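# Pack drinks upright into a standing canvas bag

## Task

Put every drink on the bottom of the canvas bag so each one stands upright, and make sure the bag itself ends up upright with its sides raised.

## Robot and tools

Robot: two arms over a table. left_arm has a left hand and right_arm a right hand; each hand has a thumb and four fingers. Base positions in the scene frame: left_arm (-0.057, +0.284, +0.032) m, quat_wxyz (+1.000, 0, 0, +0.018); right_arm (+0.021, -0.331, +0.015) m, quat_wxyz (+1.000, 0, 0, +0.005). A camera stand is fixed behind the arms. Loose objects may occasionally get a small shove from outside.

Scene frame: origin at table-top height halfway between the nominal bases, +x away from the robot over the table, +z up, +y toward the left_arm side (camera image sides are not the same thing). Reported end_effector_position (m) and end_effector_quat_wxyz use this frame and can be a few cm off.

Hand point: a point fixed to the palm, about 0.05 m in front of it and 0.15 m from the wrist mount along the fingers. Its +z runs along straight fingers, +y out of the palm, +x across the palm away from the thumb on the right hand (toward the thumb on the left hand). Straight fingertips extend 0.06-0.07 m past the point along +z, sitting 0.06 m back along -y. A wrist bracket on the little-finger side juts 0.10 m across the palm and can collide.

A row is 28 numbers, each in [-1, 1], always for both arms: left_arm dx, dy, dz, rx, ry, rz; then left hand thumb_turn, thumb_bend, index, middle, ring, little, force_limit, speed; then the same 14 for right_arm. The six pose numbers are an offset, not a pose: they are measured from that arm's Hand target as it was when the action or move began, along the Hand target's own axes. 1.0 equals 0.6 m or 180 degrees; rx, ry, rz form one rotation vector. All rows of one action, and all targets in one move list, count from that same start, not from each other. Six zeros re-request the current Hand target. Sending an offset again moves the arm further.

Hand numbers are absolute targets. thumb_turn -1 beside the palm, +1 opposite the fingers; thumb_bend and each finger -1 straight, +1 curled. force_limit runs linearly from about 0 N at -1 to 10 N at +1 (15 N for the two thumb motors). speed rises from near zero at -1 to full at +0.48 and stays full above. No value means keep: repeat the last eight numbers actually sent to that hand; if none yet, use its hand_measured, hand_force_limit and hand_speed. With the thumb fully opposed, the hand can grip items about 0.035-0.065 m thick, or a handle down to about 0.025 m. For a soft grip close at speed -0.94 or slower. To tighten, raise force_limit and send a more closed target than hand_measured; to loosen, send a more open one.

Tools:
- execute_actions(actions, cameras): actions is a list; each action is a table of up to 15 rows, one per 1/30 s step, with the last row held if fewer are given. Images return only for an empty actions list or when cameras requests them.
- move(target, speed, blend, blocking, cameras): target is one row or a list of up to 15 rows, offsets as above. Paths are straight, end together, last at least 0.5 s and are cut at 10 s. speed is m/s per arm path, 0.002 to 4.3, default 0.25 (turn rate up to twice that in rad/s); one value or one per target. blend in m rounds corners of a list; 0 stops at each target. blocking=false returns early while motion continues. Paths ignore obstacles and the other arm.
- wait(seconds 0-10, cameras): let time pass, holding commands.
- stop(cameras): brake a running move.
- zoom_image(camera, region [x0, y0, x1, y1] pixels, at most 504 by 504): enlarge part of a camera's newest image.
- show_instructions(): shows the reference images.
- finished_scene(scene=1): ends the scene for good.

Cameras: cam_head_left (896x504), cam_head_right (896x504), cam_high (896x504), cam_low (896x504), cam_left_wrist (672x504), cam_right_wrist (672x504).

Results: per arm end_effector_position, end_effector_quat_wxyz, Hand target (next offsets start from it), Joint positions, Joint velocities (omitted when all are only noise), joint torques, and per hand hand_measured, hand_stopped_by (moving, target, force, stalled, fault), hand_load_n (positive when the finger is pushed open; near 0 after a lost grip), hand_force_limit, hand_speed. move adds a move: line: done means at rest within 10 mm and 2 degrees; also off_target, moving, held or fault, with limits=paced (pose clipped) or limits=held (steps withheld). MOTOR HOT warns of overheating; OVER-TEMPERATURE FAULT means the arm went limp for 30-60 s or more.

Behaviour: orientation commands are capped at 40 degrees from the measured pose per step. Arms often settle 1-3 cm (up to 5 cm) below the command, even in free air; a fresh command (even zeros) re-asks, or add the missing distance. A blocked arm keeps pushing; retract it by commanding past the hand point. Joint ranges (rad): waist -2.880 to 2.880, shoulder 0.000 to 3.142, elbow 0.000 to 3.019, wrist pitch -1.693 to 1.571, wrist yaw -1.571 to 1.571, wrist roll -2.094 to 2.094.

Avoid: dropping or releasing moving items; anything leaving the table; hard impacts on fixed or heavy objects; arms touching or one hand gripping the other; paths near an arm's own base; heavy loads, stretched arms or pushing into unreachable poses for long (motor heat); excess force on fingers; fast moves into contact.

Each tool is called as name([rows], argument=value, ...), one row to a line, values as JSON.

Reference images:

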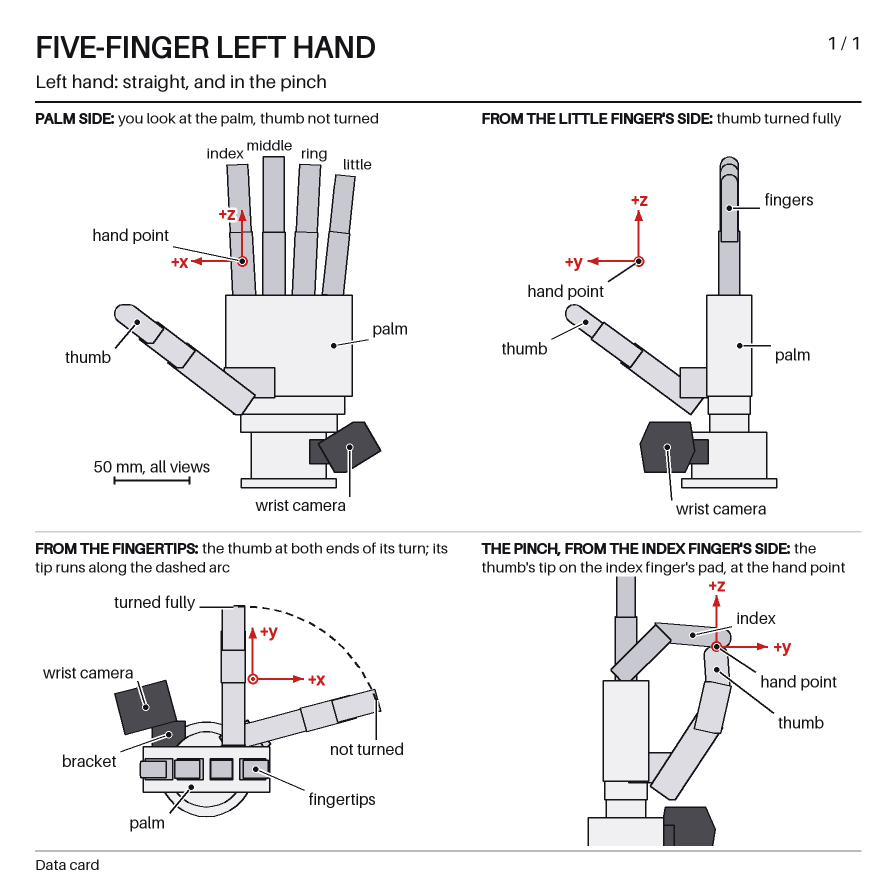

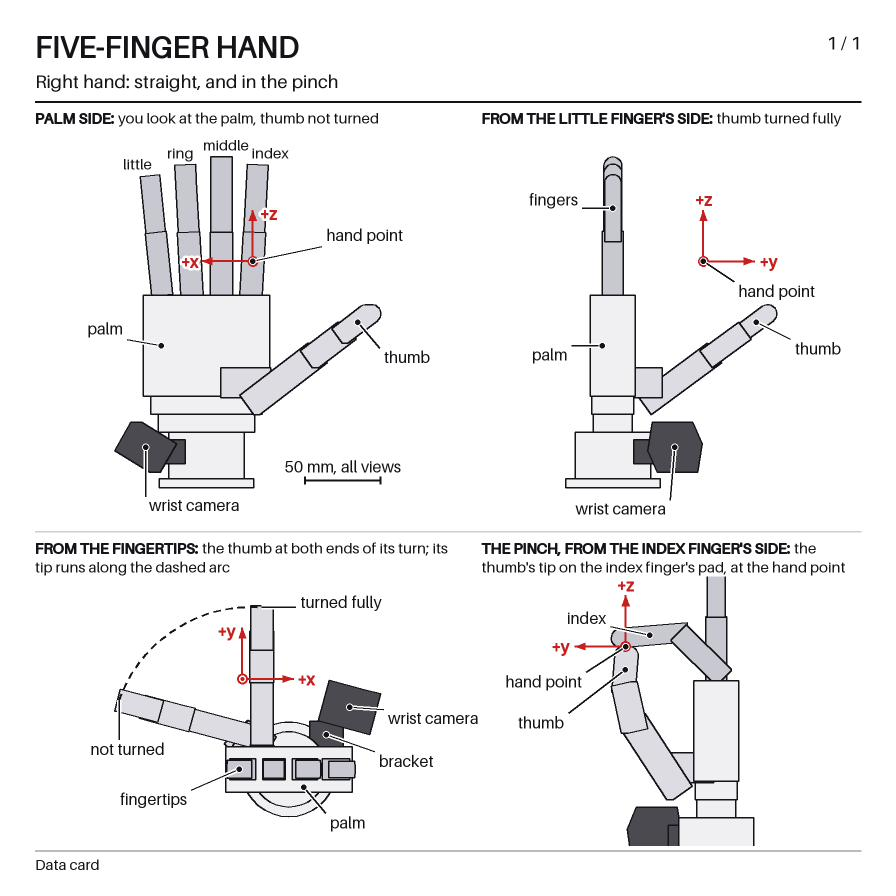

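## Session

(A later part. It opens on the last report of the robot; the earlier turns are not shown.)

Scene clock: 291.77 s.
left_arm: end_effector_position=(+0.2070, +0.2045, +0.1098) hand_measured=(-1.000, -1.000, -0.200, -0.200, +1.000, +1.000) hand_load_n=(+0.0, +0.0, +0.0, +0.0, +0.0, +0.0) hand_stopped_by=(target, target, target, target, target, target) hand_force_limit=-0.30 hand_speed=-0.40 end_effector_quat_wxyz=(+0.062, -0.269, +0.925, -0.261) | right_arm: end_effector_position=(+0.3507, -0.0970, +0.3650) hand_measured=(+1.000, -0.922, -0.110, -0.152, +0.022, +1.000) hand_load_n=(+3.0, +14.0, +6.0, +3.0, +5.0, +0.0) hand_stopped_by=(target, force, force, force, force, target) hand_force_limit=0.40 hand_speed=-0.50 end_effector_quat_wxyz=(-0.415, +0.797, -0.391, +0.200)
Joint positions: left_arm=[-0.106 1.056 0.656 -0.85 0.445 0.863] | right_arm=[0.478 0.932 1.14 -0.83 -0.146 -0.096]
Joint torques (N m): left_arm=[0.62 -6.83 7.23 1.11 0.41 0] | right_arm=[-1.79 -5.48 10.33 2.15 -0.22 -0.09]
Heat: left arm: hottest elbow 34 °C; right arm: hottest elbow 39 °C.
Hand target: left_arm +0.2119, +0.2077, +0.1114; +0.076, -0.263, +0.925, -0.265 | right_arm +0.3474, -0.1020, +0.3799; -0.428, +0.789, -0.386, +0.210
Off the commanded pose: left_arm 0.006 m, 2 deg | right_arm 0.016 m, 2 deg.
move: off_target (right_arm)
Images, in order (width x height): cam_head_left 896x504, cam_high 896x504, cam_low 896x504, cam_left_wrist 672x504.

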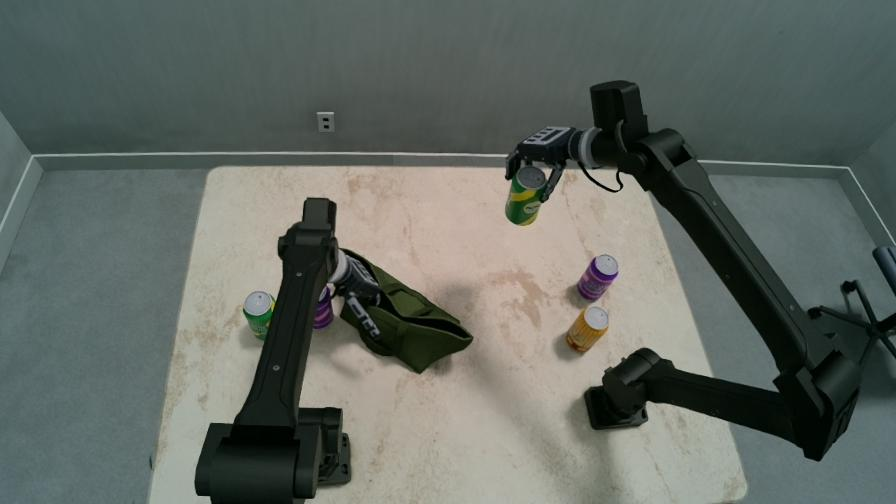

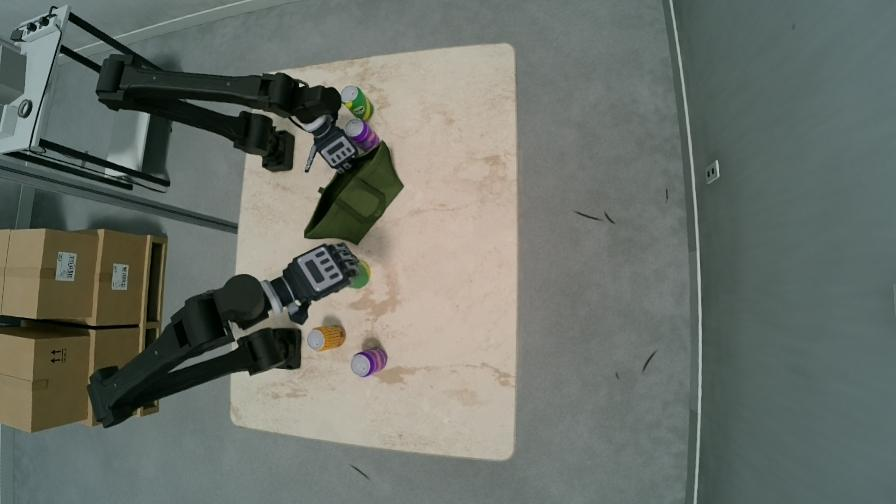

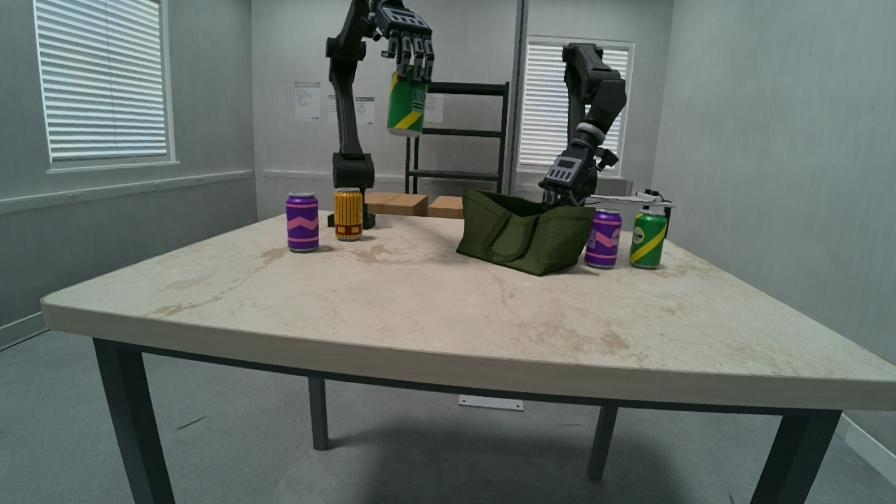

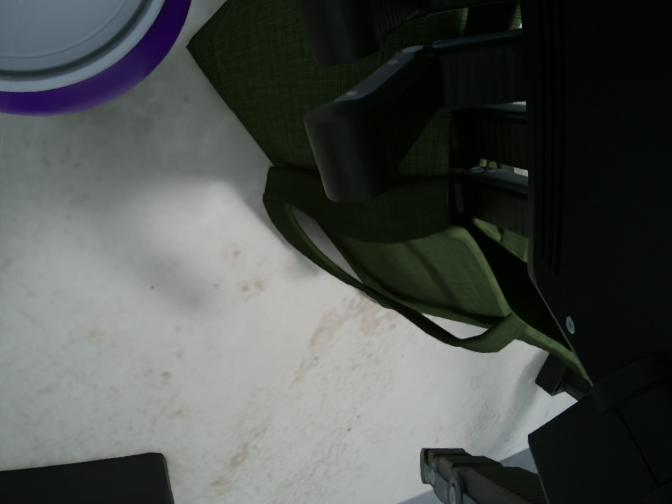

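move(target=[0,0,0,0,0,0,-1,-1,-0.2,-0.2,1,1,-0.3,-0.4,-0.4585,0.1139,0.1148,0,-0.0499,-0.0324,1,-0.918,0.25,0.25,0.35,1,0.4,-0.5], speed=0.12, cameras=["cam_high","cam_head_left","cam_low","cam_head_right","cam_right_wrist"])

zoom_image(camera="cam_high", region=[290, 130, 410, 260])

zoom_image(camera="cam_head_left", region=[320, 180, 500, 390])

zoom_image(camera="cam_low", region=[430, 90, 630, 290])

Scene clock: 298.60 s.
left_arm: end_effector_position=(+0.2070, +0.2045, +0.1098) hand_measured=(-1.000, -1.000, -0.200, -0.200, +1.000, +1.000) hand_load_n=(+0.0, +0.0, +0.0, +0.0, +0.0, +0.0) hand_stopped_by=(target, target, target, target, target, target) hand_force_limit=-0.30 hand_speed=-0.40 end_effector_quat_wxyz=(+0.062, -0.268, +0.925, -0.261) | right_arm: end_effector_position=(+0.1930, +0.1155, +0.2615) hand_measured=(+1.000, -0.922, -0.110, -0.152, +0.022, +1.000) hand_load_n=(+3.0, +13.5, +6.0, +3.0, +4.5, +0.0) hand_stopped_by=(target, force, force, force, force, target) hand_force_limit=0.40 hand_speed=-0.50 end_effector_quat_wxyz=(-0.416, +0.839, -0.307, +0.171)
Joint positions: left_arm=[-0.106 1.056 0.656 -0.85 0.446 0.864] | right_arm=[1.243 1.127 1.014 -0.57 0.335 0.222]
Joint torques (N m): left_arm=[0.67 -6.83 7.21 1.13 0.41 0.03] | right_arm=[-0.73 -6.71 11.56 3.49 0.4 0.05]
Heat: left arm: hottest elbow 34 °C; right arm: hottest elbow 39 °C.
Hand target: left_arm +0.2118, +0.2077, +0.1114; +0.076, -0.263, +0.925, -0.265 | right_arm +0.1949, +0.1279, +0.2851; -0.446, +0.822, -0.311, +0.169
Off the commanded pose: left_arm 0.006 m, 2 deg | right_arm 0.027 m, 4 deg.
move: off_target (right_arm)
Images, in order (width x height): cam_head_left 896x504, cam_head_right 896x504, cam_high 896x504, cam_low 896x504, cam_right_wrist 672x504.

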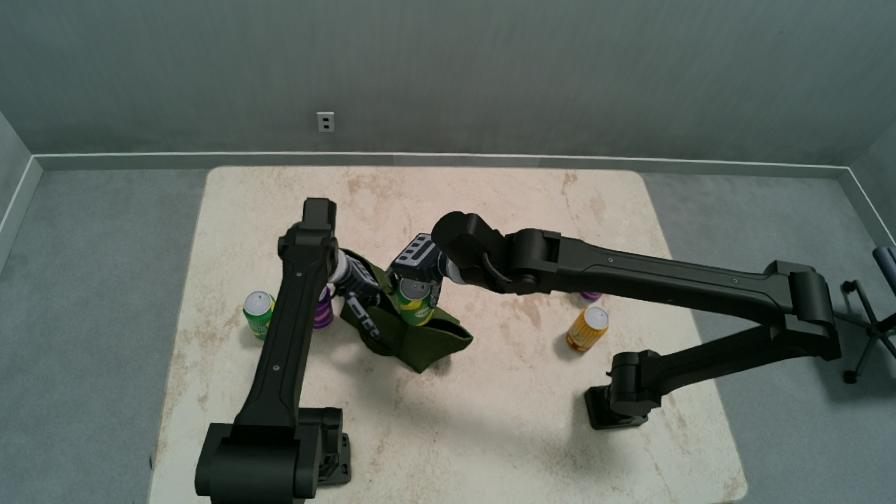

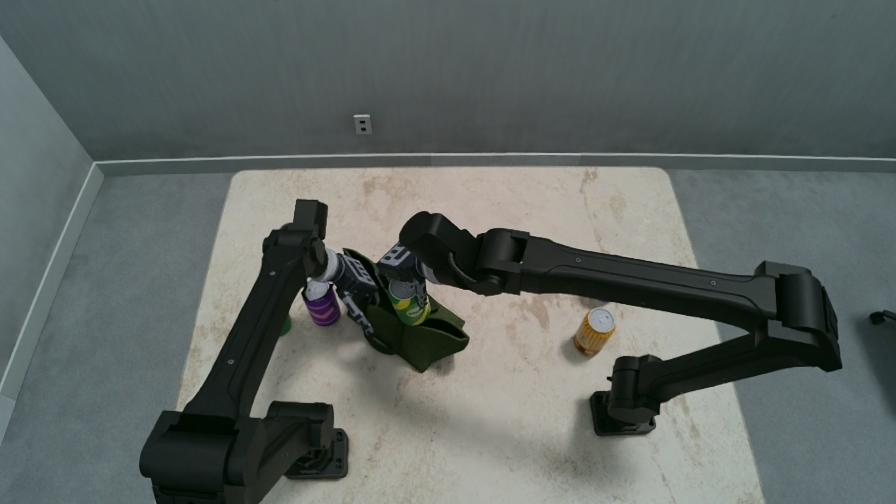

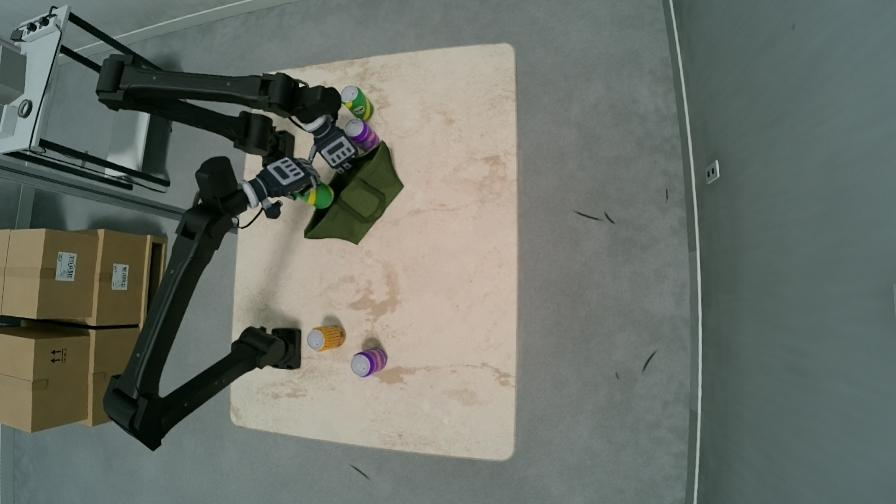

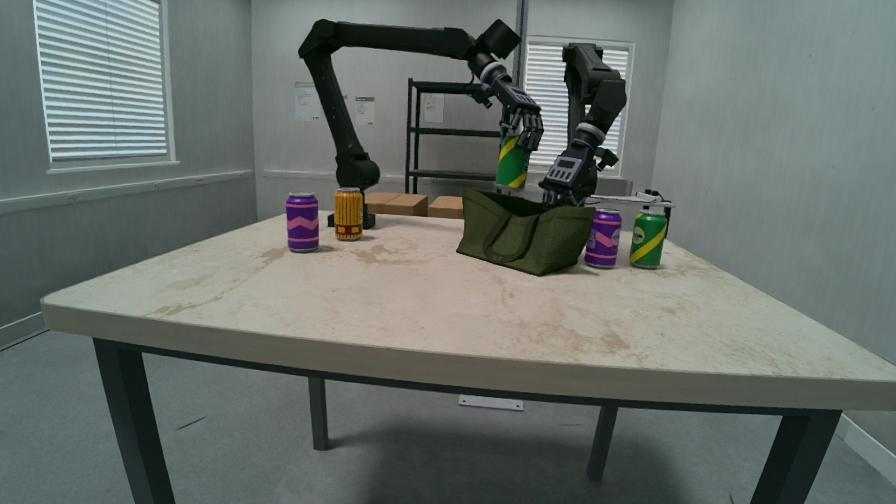

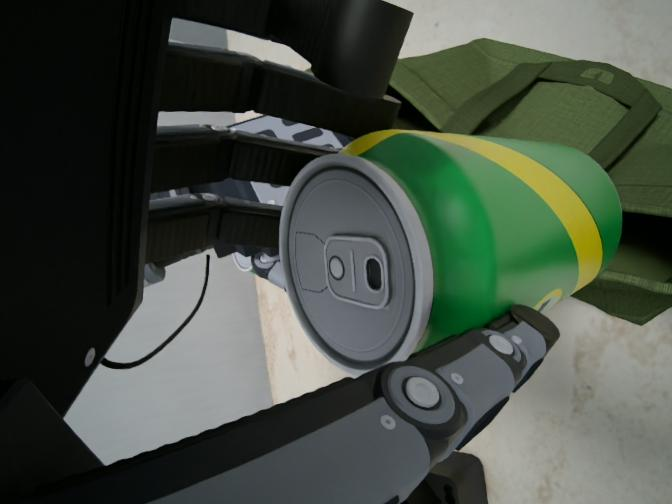

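Scaled by 3.877 from the camera's 896x504 image, which has a finer 1280x720 frame.

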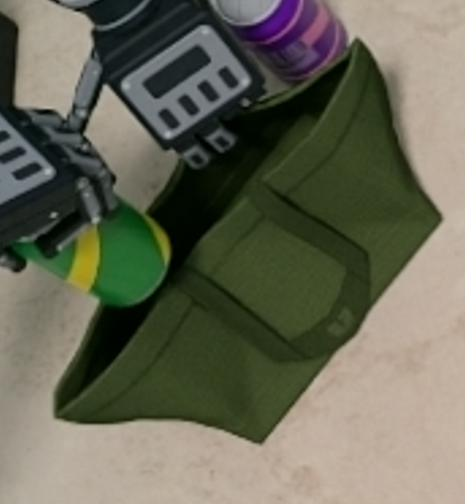

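Scaled by 2.400 from the camera's 896x504 image, which has a finer 1280x720 frame.

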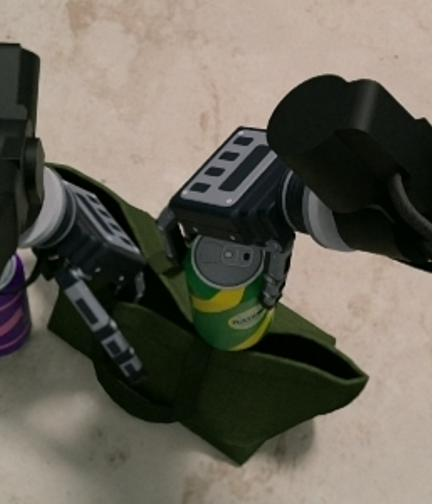

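Scaled by 2.520 from the camera's 896x504 image, which has a finer 1280x720 frame.

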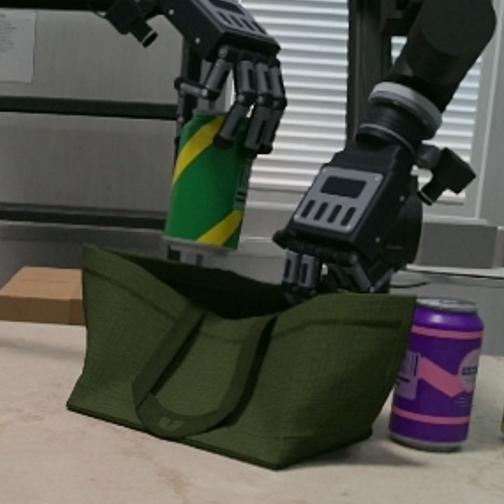

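zoom_image(camera="cam_head_left", region=[370, 260, 490, 380])

zoom_image(camera="cam_head_right", region=[350, 250, 480, 380])

Scaled by 4.200 from the camera's 896x504 image, which has a finer 1280x720 frame.

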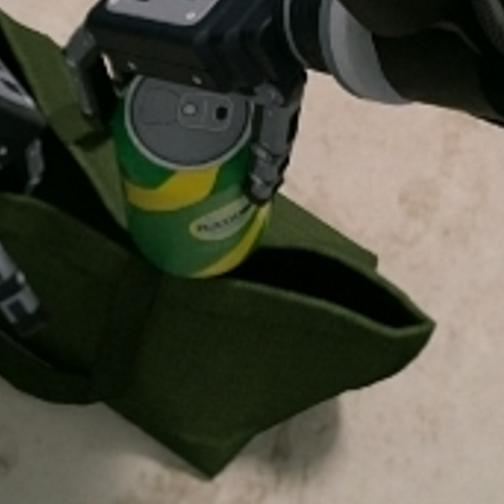

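Scaled by 3.877 from the camera's 896x504 image, which has a finer 1280x720 frame.

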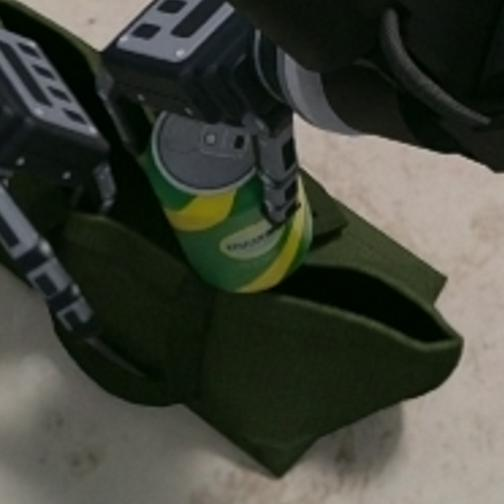

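move([
  [0,0,0,0,0,0,-1,-1,-0.2,-0.2,1,1,-0.3,-0.4,0,-0.1258,-0.0817,0,0,0,1,-0.918,0.25,0.25,0.35,1,0.4,-0.5],
  [0,0,0,0,0,0,-1,-1,-0.2,-0.2,1,1,-0.3,-0.4,0.3043,-0.1025,-0.1172,0,0,0,1,-0.918,0.25,0.25,0.35,1,0.4,-0.5],
], speed=0.15, blend=0.03, cameras=[])

Scene clock: 311.03 s.
left_arm: end_effector_position=(+0.2070, +0.2045, +0.1098) hand_measured=(-1.000, -1.000, -0.200, -0.200, +1.000, +1.000) hand_load_n=(+0.0, +0.0, +0.0, +0.0, +0.0, +0.0) hand_stopped_by=(target, target, target, target, target, target) hand_force_limit=-0.30 hand_speed=-0.40 end_effector_quat_wxyz=(+0.062, -0.268, +0.925, -0.261) | right_arm: end_effector_position=(+0.3137, -0.0100, +0.3429) hand_measured=(+1.000, -0.922, -0.110, -0.152, +0.022, +1.000) hand_load_n=(+3.0, +13.5, +6.0, +3.0, +4.5, +0.0) hand_stopped_by=(target, force, force, force, force, target) hand_force_limit=0.40 hand_speed=-0.50 end_effector_quat_wxyz=(-0.420, +0.835, -0.319, +0.155)
Joint positions: left_arm=[-0.106 1.056 0.656 -0.85 0.446 0.864] | right_arm=[0.717 1.014 1.143 -0.774 -0.101 -0.065]
Joint torques (N m): left_arm=[0.67 -6.83 7.23 1.13 0.41 0.03] | right_arm=[-1.67 -6.77 12.67 2.1 -0.19 -0.1]
Heat: left arm: hottest elbow 34 °C; right arm: hottest elbow 41 °C.
Hand target: left_arm +0.2118, +0.2077, +0.1114; +0.076, -0.263, +0.925, -0.265 | right_arm +0.3150, -0.0120, +0.3750; -0.446, +0.822, -0.311, +0.169
Off the commanded pose: left_arm 0.006 m, 2 deg | right_arm 0.032 m, 4 deg.
move: off_target (right_arm)
No camera images: "cameras" was empty.

move([
  [0.0912,-0.002,0,-0.1213,-0.0334,-0.0875,-1,-1,-1,-1,1,1,-0.3,-0.4,0,0,0,0,0,0,1,-0.918,0.25,0.25,0.35,1,0.4,-0.5],
  [0.0625,-0.0833,0.0508,-0.1213,-0.0334,-0.0875,-1,-1,-1,-1,1,1,-0.3,-0.4,0,0,0,0,0,0,1,-0.918,0.25,0.25,0.35,1,0.4,-0.5],
], speed=0.08, cameras=["cam_high","cam_head_left","cam_low"])

zoom_image(camera="cam_high", region=[290, 130, 410, 260])

zoom_image(camera="cam_head_left", region=[320, 200, 500, 390])

zoom_image(camera="cam_low", region=[430, 130, 630, 290])

Scene clock: 318.33 s.
left_arm: end_effector_position=(+0.1866, +0.1528, +0.0988) hand_measured=(-1.000, -1.000, -1.000, -1.000, +1.000, +1.000) hand_load_n=(+0.0, +0.0, +0.0, +0.0, +0.5, +0.0) hand_stopped_by=(target, target, target, target, target, target) hand_force_limit=-0.30 hand_speed=-0.40 end_effector_quat_wxyz=(+0.016, -0.409, +0.911, -0.058) | right_arm: end_effector_position=(+0.3137, -0.0100, +0.3429) hand_measured=(+1.000, -0.922, -0.110, -0.152, +0.022, +1.000) hand_load_n=(+2.5, +14.0, +6.0, +3.0, +4.5, +0.0) hand_stopped_by=(target, force, force, force, force, target) hand_force_limit=0.40 hand_speed=-0.50 end_effector_quat_wxyz=(-0.420, +0.835, -0.318, +0.155)
Joint positions: left_arm=[-0.451 1.265 0.798 -0.996 0.053 0.31] | right_arm=[0.717 1.014 1.143 -0.774 -0.102 -0.066]
Joint torques (N m): left_arm=[-0.91 -7.71 10.65 0.66 0 -0.26] | right_arm=[-1.61 -6.71 12.68 2.09 -0.18 -0.09]
Heat: left arm: hottest elbow 34 °C; right arm: hottest elbow 41 °C.
Hand target: left_arm +0.2106, +0.1382, +0.1119; +0.036, -0.409, +0.908, -0.079 | right_arm +0.3149, -0.0120, +0.3750; -0.446, +0.822, -0.311, +0.169
Off the commanded pose: left_arm 0.031 m, 3 deg | right_arm 0.032 m, 4 deg.
move: off_target (left_arm, right_arm)
Images, in order (width x height): cam_head_left 896x504, cam_high 896x504, cam_low 896x504.

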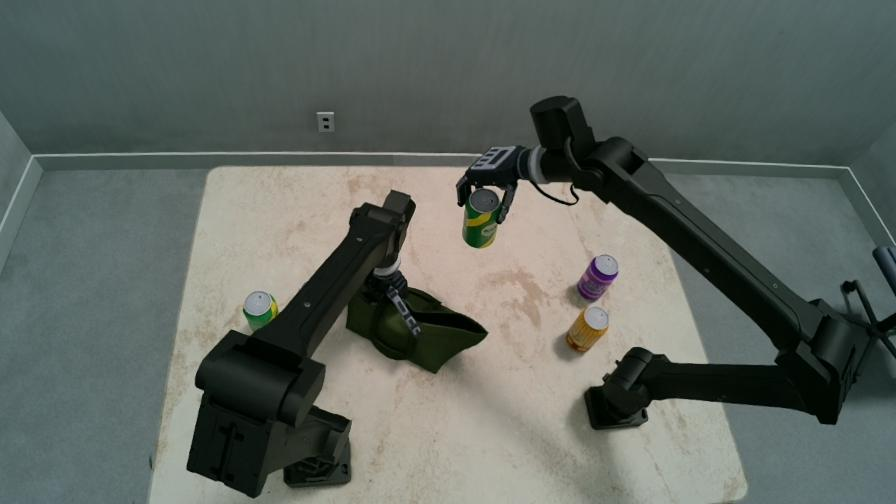

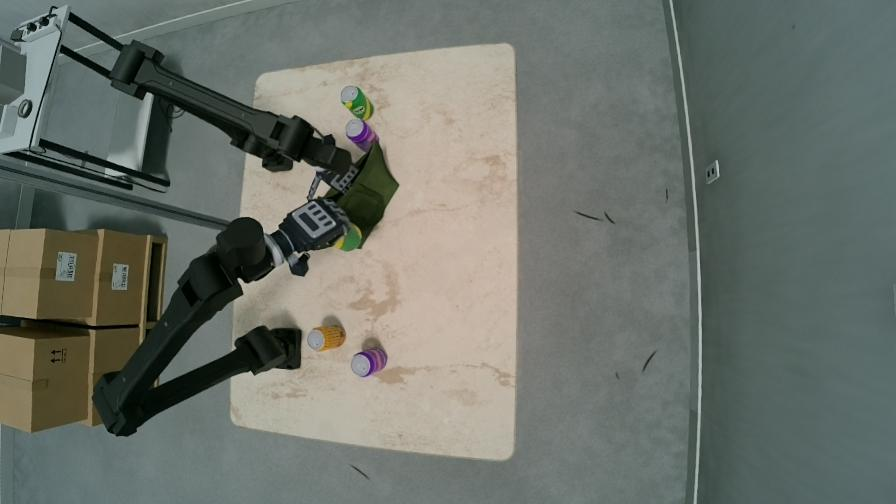

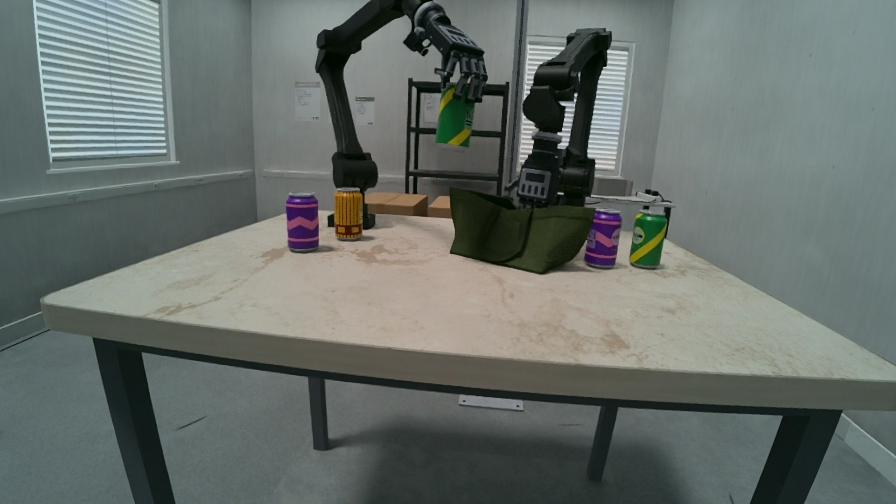

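Scaled by 3.877 from the camera's 896x504 image, which has a finer 1280x720 frame.

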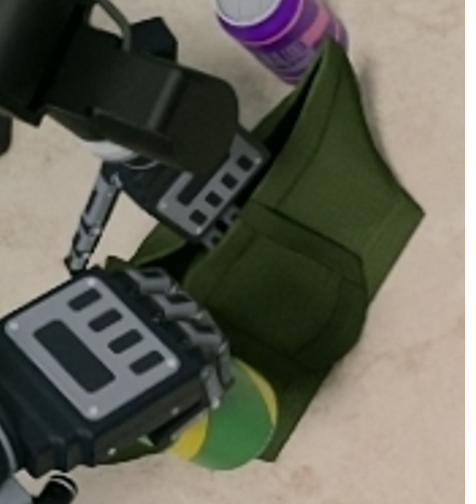

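Scaled by 2.653 from the camera's 896x504 image, which has a finer 1280x720 frame.

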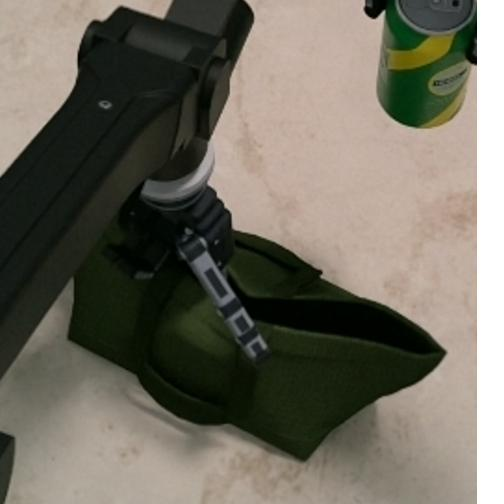

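Scaled by 2.520 from the camera's 896x504 image, which has a finer 1280x720 frame.

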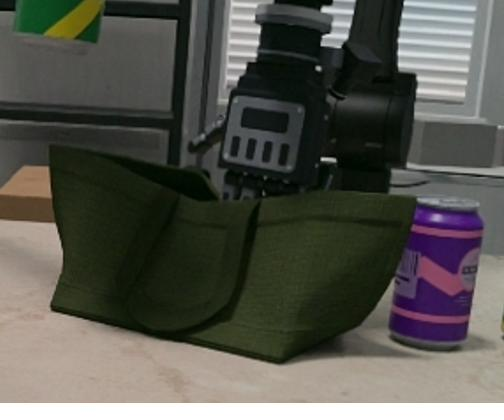

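move(target=[0,-0.03,-0.16,0,0,0,-1,-1,-1,-1,-1,-1,-0.3,-0.4,0.1317,0.0557,-0.0857,0,0,0,1,-0.918,0.25,0.25,0.35,1,0.4,-0.5], speed=0.12, cameras=["all"])

zoom_image(camera="cam_high", region=[290, 130, 410, 260])

zoom_image(camera="cam_left_wrist", region=[150, 0, 550, 400])

zoom_image(camera="cam_head_left", region=[320, 200, 500, 390])

zoom_image(camera="cam_low", region=[430, 130, 630, 290])

Scene clock: 320.93 s.
left_arm: end_effector_position=(+0.1978, +0.1470, +0.1878) hand_measured=(-1.000, -1.000, -1.000, -1.000, -1.000, -1.000) hand_load_n=(+0.0, +0.0, +0.0, +0.0, +0.0, +0.0) hand_stopped_by=(target, target, target, target, target, target) hand_force_limit=-0.30 hand_speed=-0.40 end_effector_quat_wxyz=(+0.019, -0.409, +0.910, -0.060) | right_arm: end_effector_position=(+0.3372, -0.1062, +0.3599) hand_measured=(+1.000, -0.922, -0.110, -0.152, +0.022, +1.000) hand_load_n=(+2.5, +14.0, +6.0, +3.0, +4.5, +0.0) hand_stopped_by=(target, force, force, force, force, target) hand_force_limit=0.40 hand_speed=-0.50 end_effector_quat_wxyz=(-0.434, +0.828, -0.318, +0.157)
Joint positions: left_arm=[-0.453 1.207 0.998 -1.247 0.053 0.307] | right_arm=[0.393 0.927 1.13 -0.866 -0.368 -0.255]
Joint torques (N m): left_arm=[-0.91 -9.17 11.36 -0.34 -0.02 -0.27] | right_arm=[-1.79 -5.19 10.41 2 -0.41 -0.09]
Heat: left arm: hottest elbow 35 °C; right arm: hottest elbow 41 °C.
Hand target: left_arm +0.2116, +0.1373, +0.2096; +0.036, -0.409, +0.908, -0.079 | right_arm +0.3335, -0.1103, +0.3750; -0.446, +0.822, -0.311, +0.169
Off the commanded pose: left_arm 0.027 m, 3 deg | right_arm 0.016 m, 2 deg.
move: off_target (left_arm, right_arm)

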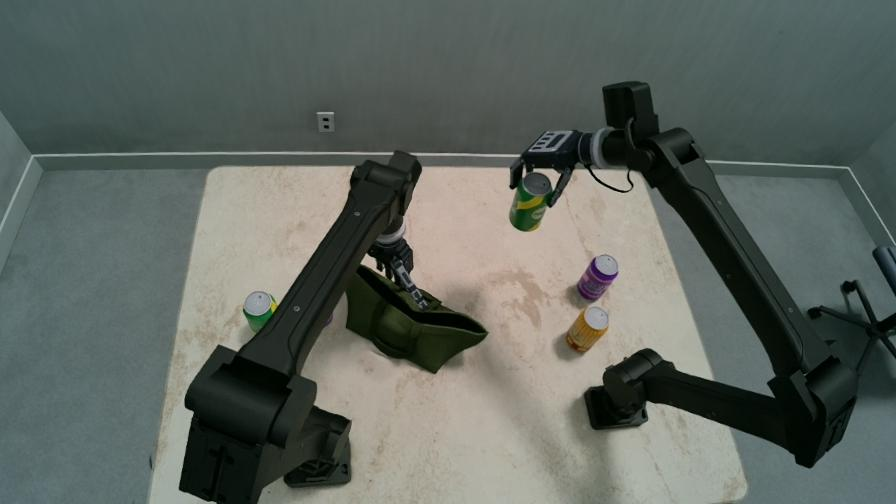

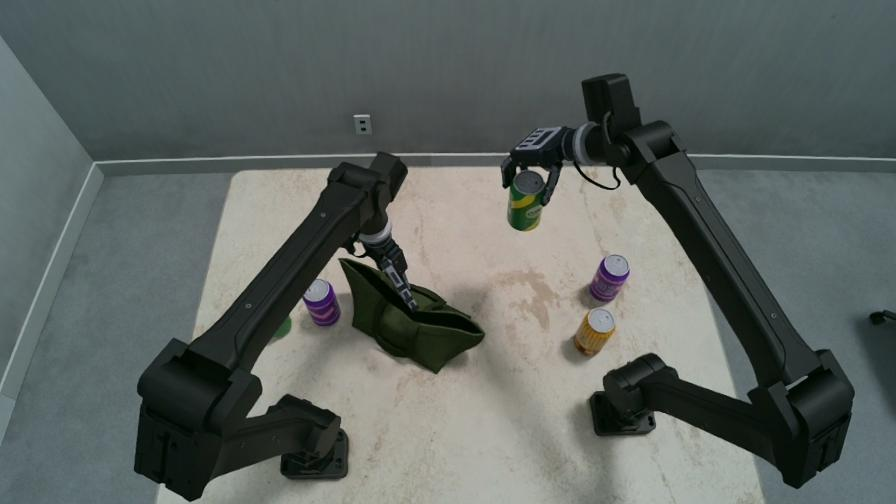

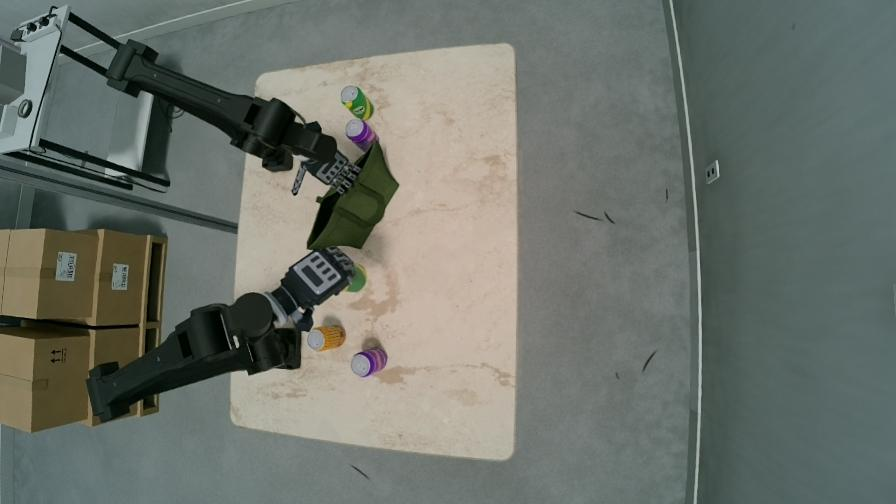

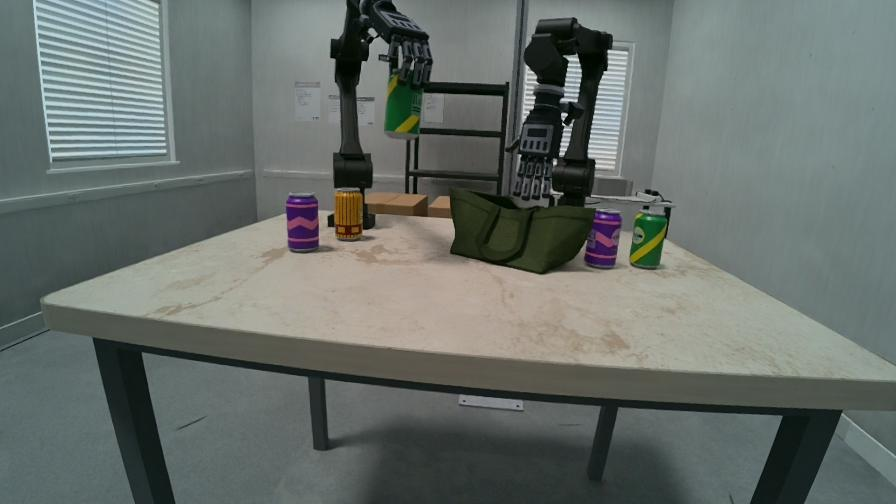

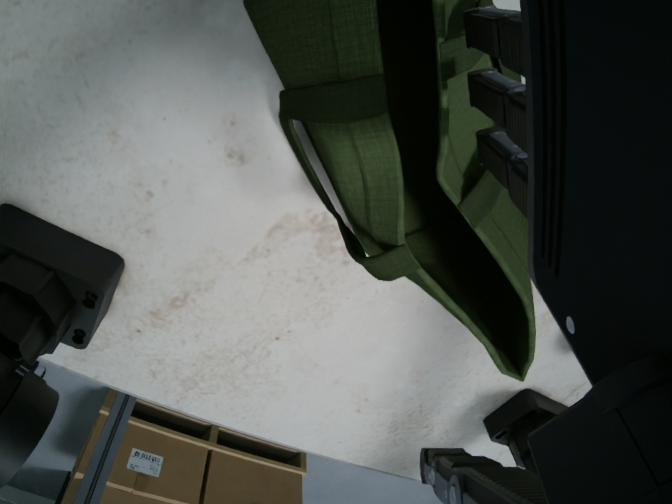

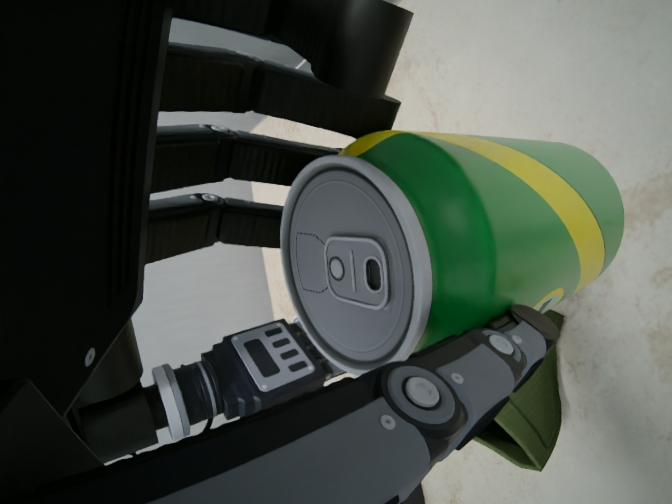

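Scaled by 3.877 from the camera's 896x504 image, which has a finer 1280x720 frame.

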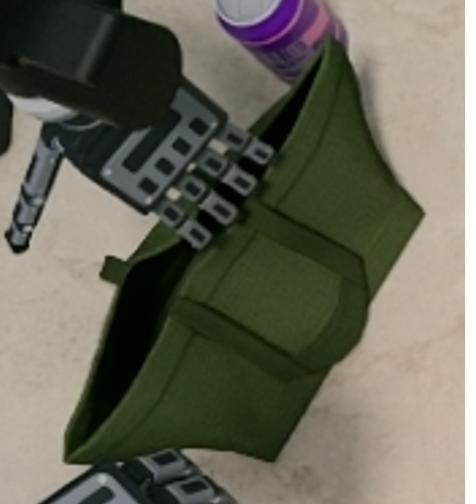

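Scaled by 1.260 from the camera's 672x504 image, which has a finer 960x720 frame.

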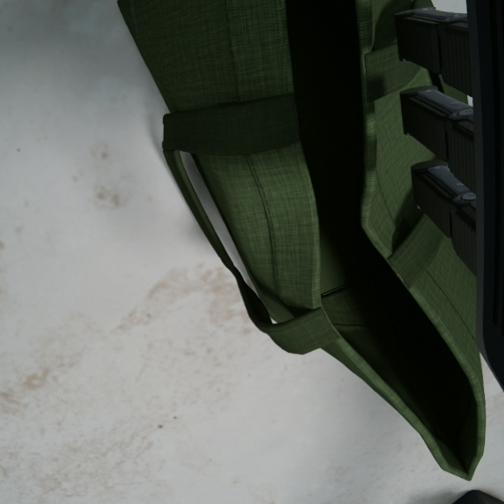

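Scaled by 2.653 from the camera's 896x504 image, which has a finer 1280x720 frame.

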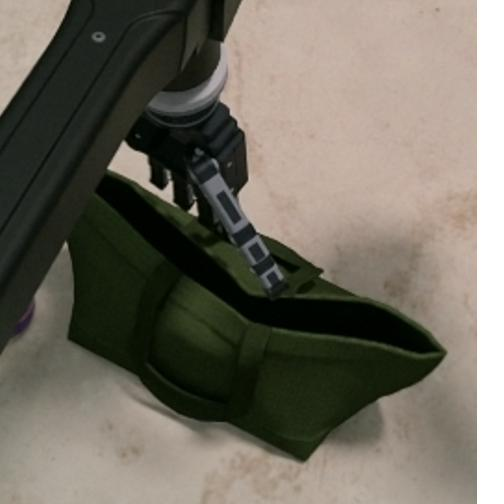

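Scaled by 2.520 from the camera's 896x504 image, which has a finer 1280x720 frame.

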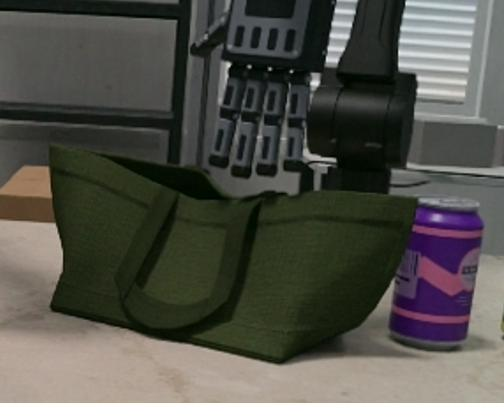

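zoom_image(camera="cam_high", region=[310, 150, 390, 230])

zoom_image(camera="cam_head_right", region=[320, 210, 500, 390])

Scaled by 6.300 from the camera's 896x504 image, which has a finer 1280x720 frame.

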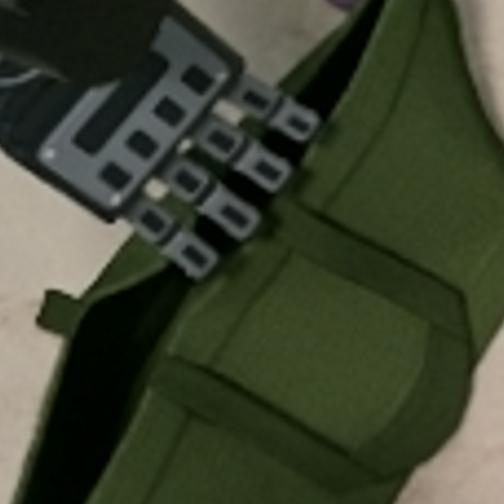

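Scaled by 2.800 from the camera's 896x504 image, which has a finer 1280x720 frame.

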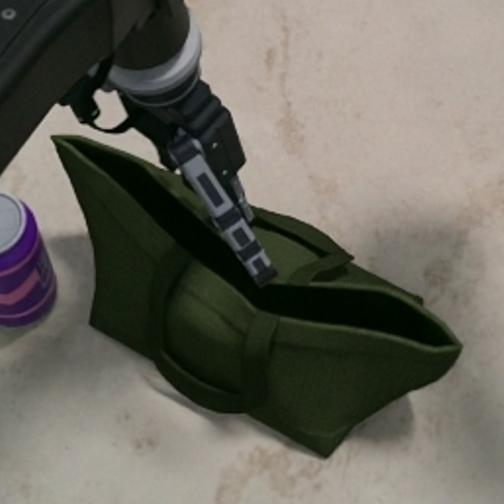

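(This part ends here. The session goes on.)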